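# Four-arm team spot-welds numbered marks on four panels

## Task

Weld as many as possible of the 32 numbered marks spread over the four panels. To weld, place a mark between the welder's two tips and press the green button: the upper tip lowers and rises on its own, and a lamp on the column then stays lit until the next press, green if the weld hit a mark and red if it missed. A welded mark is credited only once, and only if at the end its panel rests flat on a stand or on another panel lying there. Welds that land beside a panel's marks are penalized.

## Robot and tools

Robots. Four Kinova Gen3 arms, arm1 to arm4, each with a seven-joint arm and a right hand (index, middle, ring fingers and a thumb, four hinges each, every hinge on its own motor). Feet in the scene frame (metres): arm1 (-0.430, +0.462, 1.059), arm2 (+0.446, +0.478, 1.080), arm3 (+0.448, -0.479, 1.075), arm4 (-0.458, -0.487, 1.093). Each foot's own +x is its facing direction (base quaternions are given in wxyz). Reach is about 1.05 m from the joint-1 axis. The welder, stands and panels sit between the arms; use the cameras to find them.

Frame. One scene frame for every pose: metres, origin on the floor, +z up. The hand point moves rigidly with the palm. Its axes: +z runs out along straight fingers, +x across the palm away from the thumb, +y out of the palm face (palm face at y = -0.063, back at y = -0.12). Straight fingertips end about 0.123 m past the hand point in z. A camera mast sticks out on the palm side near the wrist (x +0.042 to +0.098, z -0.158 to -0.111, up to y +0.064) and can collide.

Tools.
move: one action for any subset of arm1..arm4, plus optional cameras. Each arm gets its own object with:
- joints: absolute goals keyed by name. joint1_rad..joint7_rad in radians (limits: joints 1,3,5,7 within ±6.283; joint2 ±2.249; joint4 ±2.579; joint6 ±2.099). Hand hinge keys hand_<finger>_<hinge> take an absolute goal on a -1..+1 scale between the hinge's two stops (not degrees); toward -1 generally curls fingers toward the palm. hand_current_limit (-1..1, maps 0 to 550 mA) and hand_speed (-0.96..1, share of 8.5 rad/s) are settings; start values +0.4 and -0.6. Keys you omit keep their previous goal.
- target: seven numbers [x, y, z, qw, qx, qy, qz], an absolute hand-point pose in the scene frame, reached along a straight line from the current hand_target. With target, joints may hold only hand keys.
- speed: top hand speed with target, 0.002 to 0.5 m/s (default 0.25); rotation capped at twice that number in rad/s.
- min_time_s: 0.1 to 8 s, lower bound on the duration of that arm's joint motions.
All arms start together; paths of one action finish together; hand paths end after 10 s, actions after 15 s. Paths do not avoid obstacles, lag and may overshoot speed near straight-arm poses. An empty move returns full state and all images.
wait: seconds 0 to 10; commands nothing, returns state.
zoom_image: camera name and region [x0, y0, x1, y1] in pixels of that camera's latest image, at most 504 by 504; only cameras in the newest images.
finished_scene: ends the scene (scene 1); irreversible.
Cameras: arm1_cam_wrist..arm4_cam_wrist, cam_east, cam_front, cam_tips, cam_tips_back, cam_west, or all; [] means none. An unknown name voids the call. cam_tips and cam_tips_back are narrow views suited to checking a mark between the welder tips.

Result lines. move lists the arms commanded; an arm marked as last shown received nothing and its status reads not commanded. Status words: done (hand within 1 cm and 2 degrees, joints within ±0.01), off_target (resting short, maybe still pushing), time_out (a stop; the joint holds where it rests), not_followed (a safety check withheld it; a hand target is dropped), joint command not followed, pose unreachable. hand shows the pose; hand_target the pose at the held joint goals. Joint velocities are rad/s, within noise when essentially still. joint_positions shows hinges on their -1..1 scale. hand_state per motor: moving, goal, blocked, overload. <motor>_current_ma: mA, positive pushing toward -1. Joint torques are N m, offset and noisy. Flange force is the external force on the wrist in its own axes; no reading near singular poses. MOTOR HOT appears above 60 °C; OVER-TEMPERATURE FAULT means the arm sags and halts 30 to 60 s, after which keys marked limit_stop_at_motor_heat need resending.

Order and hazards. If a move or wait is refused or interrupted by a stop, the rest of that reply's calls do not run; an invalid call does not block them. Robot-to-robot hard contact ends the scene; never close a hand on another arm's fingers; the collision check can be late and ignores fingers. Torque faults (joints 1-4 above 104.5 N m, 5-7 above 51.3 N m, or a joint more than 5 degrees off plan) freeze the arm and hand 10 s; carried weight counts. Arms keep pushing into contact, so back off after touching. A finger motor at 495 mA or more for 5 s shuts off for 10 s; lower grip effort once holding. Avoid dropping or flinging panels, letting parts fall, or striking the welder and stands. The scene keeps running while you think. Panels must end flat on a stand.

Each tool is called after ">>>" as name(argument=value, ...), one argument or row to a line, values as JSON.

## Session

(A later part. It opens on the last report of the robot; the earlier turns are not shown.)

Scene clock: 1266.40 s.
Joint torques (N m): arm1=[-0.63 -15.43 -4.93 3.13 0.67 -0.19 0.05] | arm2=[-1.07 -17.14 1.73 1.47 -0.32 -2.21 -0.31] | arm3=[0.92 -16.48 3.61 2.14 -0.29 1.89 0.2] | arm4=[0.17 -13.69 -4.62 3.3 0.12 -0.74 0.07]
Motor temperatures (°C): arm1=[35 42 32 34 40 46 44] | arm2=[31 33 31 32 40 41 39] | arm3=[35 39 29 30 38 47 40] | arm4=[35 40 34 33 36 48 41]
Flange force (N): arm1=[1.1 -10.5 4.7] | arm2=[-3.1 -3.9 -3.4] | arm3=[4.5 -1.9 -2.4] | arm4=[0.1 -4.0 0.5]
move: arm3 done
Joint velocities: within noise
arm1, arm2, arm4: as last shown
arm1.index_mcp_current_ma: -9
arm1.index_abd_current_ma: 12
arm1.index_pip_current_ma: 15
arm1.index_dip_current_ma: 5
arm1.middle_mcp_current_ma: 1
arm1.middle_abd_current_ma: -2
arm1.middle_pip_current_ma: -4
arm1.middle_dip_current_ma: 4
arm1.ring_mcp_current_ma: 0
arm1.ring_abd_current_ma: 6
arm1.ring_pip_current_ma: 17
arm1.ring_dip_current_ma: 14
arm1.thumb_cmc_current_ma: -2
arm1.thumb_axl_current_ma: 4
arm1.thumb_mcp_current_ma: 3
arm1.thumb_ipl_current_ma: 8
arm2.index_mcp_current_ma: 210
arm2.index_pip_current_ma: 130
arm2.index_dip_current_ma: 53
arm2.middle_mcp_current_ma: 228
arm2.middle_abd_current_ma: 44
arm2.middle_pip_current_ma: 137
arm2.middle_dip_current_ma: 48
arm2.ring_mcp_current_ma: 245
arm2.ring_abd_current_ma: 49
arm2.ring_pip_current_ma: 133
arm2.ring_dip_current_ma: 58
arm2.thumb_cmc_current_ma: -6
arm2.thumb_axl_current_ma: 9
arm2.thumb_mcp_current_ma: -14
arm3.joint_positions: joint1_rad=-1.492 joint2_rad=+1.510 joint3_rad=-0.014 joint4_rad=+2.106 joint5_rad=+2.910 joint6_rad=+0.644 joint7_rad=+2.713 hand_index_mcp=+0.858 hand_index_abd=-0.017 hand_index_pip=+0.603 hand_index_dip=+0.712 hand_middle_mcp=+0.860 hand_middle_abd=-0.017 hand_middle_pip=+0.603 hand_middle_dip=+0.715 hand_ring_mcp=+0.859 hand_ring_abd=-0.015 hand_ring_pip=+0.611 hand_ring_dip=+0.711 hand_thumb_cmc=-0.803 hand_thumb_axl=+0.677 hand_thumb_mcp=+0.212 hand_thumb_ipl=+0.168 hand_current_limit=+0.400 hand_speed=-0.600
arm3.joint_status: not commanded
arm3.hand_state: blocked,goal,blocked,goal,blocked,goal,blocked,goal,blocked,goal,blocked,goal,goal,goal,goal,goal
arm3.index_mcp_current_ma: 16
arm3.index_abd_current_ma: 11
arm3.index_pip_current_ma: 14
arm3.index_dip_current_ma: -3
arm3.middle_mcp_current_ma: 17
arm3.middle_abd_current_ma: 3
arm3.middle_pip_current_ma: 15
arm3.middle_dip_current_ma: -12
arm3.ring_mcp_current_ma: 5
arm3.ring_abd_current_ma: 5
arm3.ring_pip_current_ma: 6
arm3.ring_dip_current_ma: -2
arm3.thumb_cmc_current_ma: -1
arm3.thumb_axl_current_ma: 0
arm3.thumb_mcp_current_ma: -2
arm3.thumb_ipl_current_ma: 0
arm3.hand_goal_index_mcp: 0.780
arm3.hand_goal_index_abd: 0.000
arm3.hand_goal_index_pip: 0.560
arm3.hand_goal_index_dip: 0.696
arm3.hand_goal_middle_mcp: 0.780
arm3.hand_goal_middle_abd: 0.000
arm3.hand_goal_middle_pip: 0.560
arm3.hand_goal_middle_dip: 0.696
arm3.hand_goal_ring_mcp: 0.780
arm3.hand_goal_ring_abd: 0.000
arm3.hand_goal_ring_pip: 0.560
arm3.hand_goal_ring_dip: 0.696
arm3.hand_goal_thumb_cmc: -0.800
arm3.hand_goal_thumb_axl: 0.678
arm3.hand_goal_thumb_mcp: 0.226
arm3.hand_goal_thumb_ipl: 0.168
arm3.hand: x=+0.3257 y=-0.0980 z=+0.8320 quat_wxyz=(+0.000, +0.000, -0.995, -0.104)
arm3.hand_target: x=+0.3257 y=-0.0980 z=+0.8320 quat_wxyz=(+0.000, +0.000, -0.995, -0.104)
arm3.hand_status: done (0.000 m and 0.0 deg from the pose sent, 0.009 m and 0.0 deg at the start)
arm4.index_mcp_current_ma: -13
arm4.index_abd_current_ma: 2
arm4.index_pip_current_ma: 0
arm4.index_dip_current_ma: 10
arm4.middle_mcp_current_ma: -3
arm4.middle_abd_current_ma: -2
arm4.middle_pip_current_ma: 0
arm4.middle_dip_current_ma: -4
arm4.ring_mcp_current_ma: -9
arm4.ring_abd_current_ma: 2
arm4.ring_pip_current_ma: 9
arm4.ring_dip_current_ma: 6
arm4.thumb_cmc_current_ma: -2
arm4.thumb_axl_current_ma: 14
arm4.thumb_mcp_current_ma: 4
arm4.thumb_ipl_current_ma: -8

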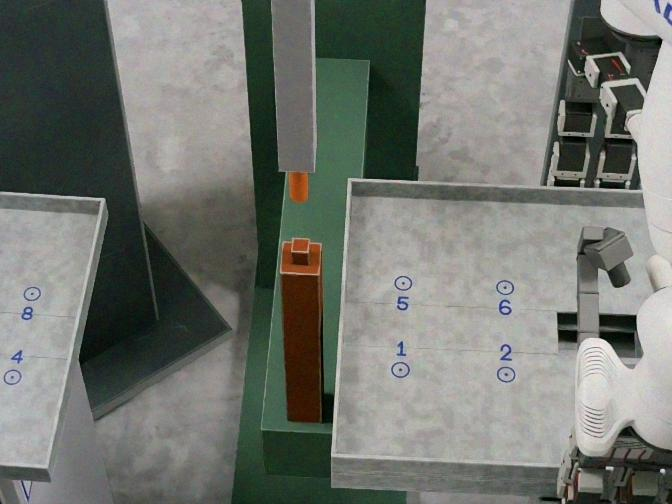

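>>> move(
  arm3={"joints": {"hand_index_mcp": 0.72, "hand_middle_mcp": 0.72, "hand_ring_mcp": 0.72}},
  cameras=["cam_tips"],
)

Scene clock: 1272.07 s.
Joint torques (N m): arm1=[-0.67 -15.47 -4.87 3.05 0.63 -0.22 0.05] | arm2=[-0.93 -17.21 1.67 1.46 -0.24 -2.25 -0.26] | arm3=[0.91 -16.43 3.58 2.16 -0.24 1.9 0.19] | arm4=[0.18 -13.65 -4.69 3.38 0.09 -0.75 0.1]
Motor temperatures (°C): arm1=[35 42 32 34 40 46 44] | arm2=[31 33 31 32 40 41 39] | arm3=[35 39 29 30 38 47 40] | arm4=[35 39 34 33 36 48 41]
Flange force (N): arm1=[1.4 -11.0 4.7] | arm2=[-2.7 -3.9 -3.2] | arm3=[4.6 -1.8 -2.4] | arm4=[0.1 -4.0 0.7]
move: arm3 off_target
Joint velocities: within noise
arm1, arm2, arm4: as last shown
arm1.index_mcp_current_ma: -13
arm1.index_abd_current_ma: 16
arm1.index_pip_current_ma: 17
arm1.index_dip_current_ma: 0
arm1.middle_mcp_current_ma: 6
arm1.middle_abd_current_ma: -1
arm1.middle_pip_current_ma: -3
arm1.middle_dip_current_ma: 8
arm1.ring_mcp_current_ma: 4
arm1.ring_abd_current_ma: 17
arm1.ring_pip_current_ma: 16
arm1.ring_dip_current_ma: 11
arm1.thumb_cmc_current_ma: 4
arm1.thumb_axl_current_ma: -1
arm1.thumb_mcp_current_ma: 9
arm1.thumb_ipl_current_ma: -3
arm2.index_mcp_current_ma: 214
arm2.index_abd_current_ma: 33
arm2.index_pip_current_ma: 128
arm2.index_dip_current_ma: 55
arm2.middle_abd_current_ma: 46
arm2.middle_pip_current_ma: 136
arm2.middle_dip_current_ma: 50
arm2.ring_mcp_current_ma: 240
arm2.ring_abd_current_ma: 47
arm2.ring_pip_current_ma: 132
arm2.ring_dip_current_ma: 56
arm2.thumb_cmc_current_ma: -10
arm2.thumb_axl_current_ma: 8
arm2.thumb_mcp_current_ma: -8
arm2.thumb_ipl_current_ma: -2
arm3.joint_positions: joint1_rad=-1.492 joint2_rad=+1.510 joint3_rad=-0.014 joint4_rad=+2.106 joint5_rad=+2.910 joint6_rad=+0.644 joint7_rad=+2.713 hand_index_mcp=+0.858 hand_index_abd=-0.017 hand_index_pip=+0.603 hand_index_dip=+0.712 hand_middle_mcp=+0.860 hand_middle_abd=-0.017 hand_middle_pip=+0.603 hand_middle_dip=+0.715 hand_ring_mcp=+0.859 hand_ring_abd=-0.015 hand_ring_pip=+0.611 hand_ring_dip=+0.711 hand_thumb_cmc=-0.803 hand_thumb_axl=+0.677 hand_thumb_mcp=+0.212 hand_thumb_ipl=+0.168 hand_current_limit=+0.400 hand_speed=-0.600
arm3.joint_status: hand_index_mcp off_target (ended at +0.858, target +0.720); hand_middle_mcp off_target (ended at +0.860, target +0.720); hand_ring_mcp off_target (ended at +0.859, target +0.720)
arm3.hand_state: blocked,goal,blocked,goal,blocked,goal,blocked,goal,blocked,goal,blocked,goal,goal,goal,goal,goal
arm3.index_mcp_current_ma: 26
arm3.index_abd_current_ma: 6
arm3.index_pip_current_ma: 14
arm3.index_dip_current_ma: -2
arm3.middle_mcp_current_ma: 35
arm3.middle_abd_current_ma: 6
arm3.middle_pip_current_ma: 17
arm3.middle_dip_current_ma: -10
arm3.ring_mcp_current_ma: 28
arm3.ring_abd_current_ma: 11
arm3.ring_pip_current_ma: 9
arm3.ring_dip_current_ma: 0
arm3.thumb_cmc_current_ma: -4
arm3.thumb_axl_current_ma: -4
arm3.thumb_mcp_current_ma: -1
arm3.thumb_ipl_current_ma: 1
arm3.hand_goal_index_mcp: 0.720
arm3.hand_goal_index_abd: 0.000
arm3.hand_goal_index_pip: 0.560
arm3.hand_goal_index_dip: 0.696
arm3.hand_goal_middle_mcp: 0.720
arm3.hand_goal_middle_abd: 0.000
arm3.hand_goal_middle_pip: 0.560
arm3.hand_goal_middle_dip: 0.696
arm3.hand_goal_ring_mcp: 0.720
arm3.hand_goal_ring_abd: 0.000
arm3.hand_goal_ring_pip: 0.560
arm3.hand_goal_ring_dip: 0.696
arm3.hand_goal_thumb_cmc: -0.800
arm3.hand_goal_thumb_axl: 0.678
arm3.hand_goal_thumb_mcp: 0.226
arm3.hand_goal_thumb_ipl: 0.168
arm3.hand: x=+0.3257 y=-0.0980 z=+0.8320 quat_wxyz=(+0.000, +0.000, -0.995, -0.104)
arm3.hand_target: x=+0.3257 y=-0.0980 z=+0.8320 quat_wxyz=(+0.000, +0.000, -0.995, -0.104)
arm3.hand_status: not commanded
arm4.index_mcp_current_ma: -8
arm4.index_abd_current_ma: -2
arm4.index_pip_current_ma: -9
arm4.index_dip_current_ma: 2
arm4.middle_mcp_current_ma: -6
arm4.middle_abd_current_ma: -4
arm4.middle_pip_current_ma: -7
arm4.middle_dip_current_ma: -7
arm4.ring_mcp_current_ma: -8
arm4.ring_abd_current_ma: 19
arm4.ring_pip_current_ma: 4
arm4.ring_dip_current_ma: 10
arm4.thumb_cmc_current_ma: 0
arm4.thumb_axl_current_ma: -6
arm4.thumb_mcp_current_ma: -3
arm4.thumb_ipl_current_ma: -4

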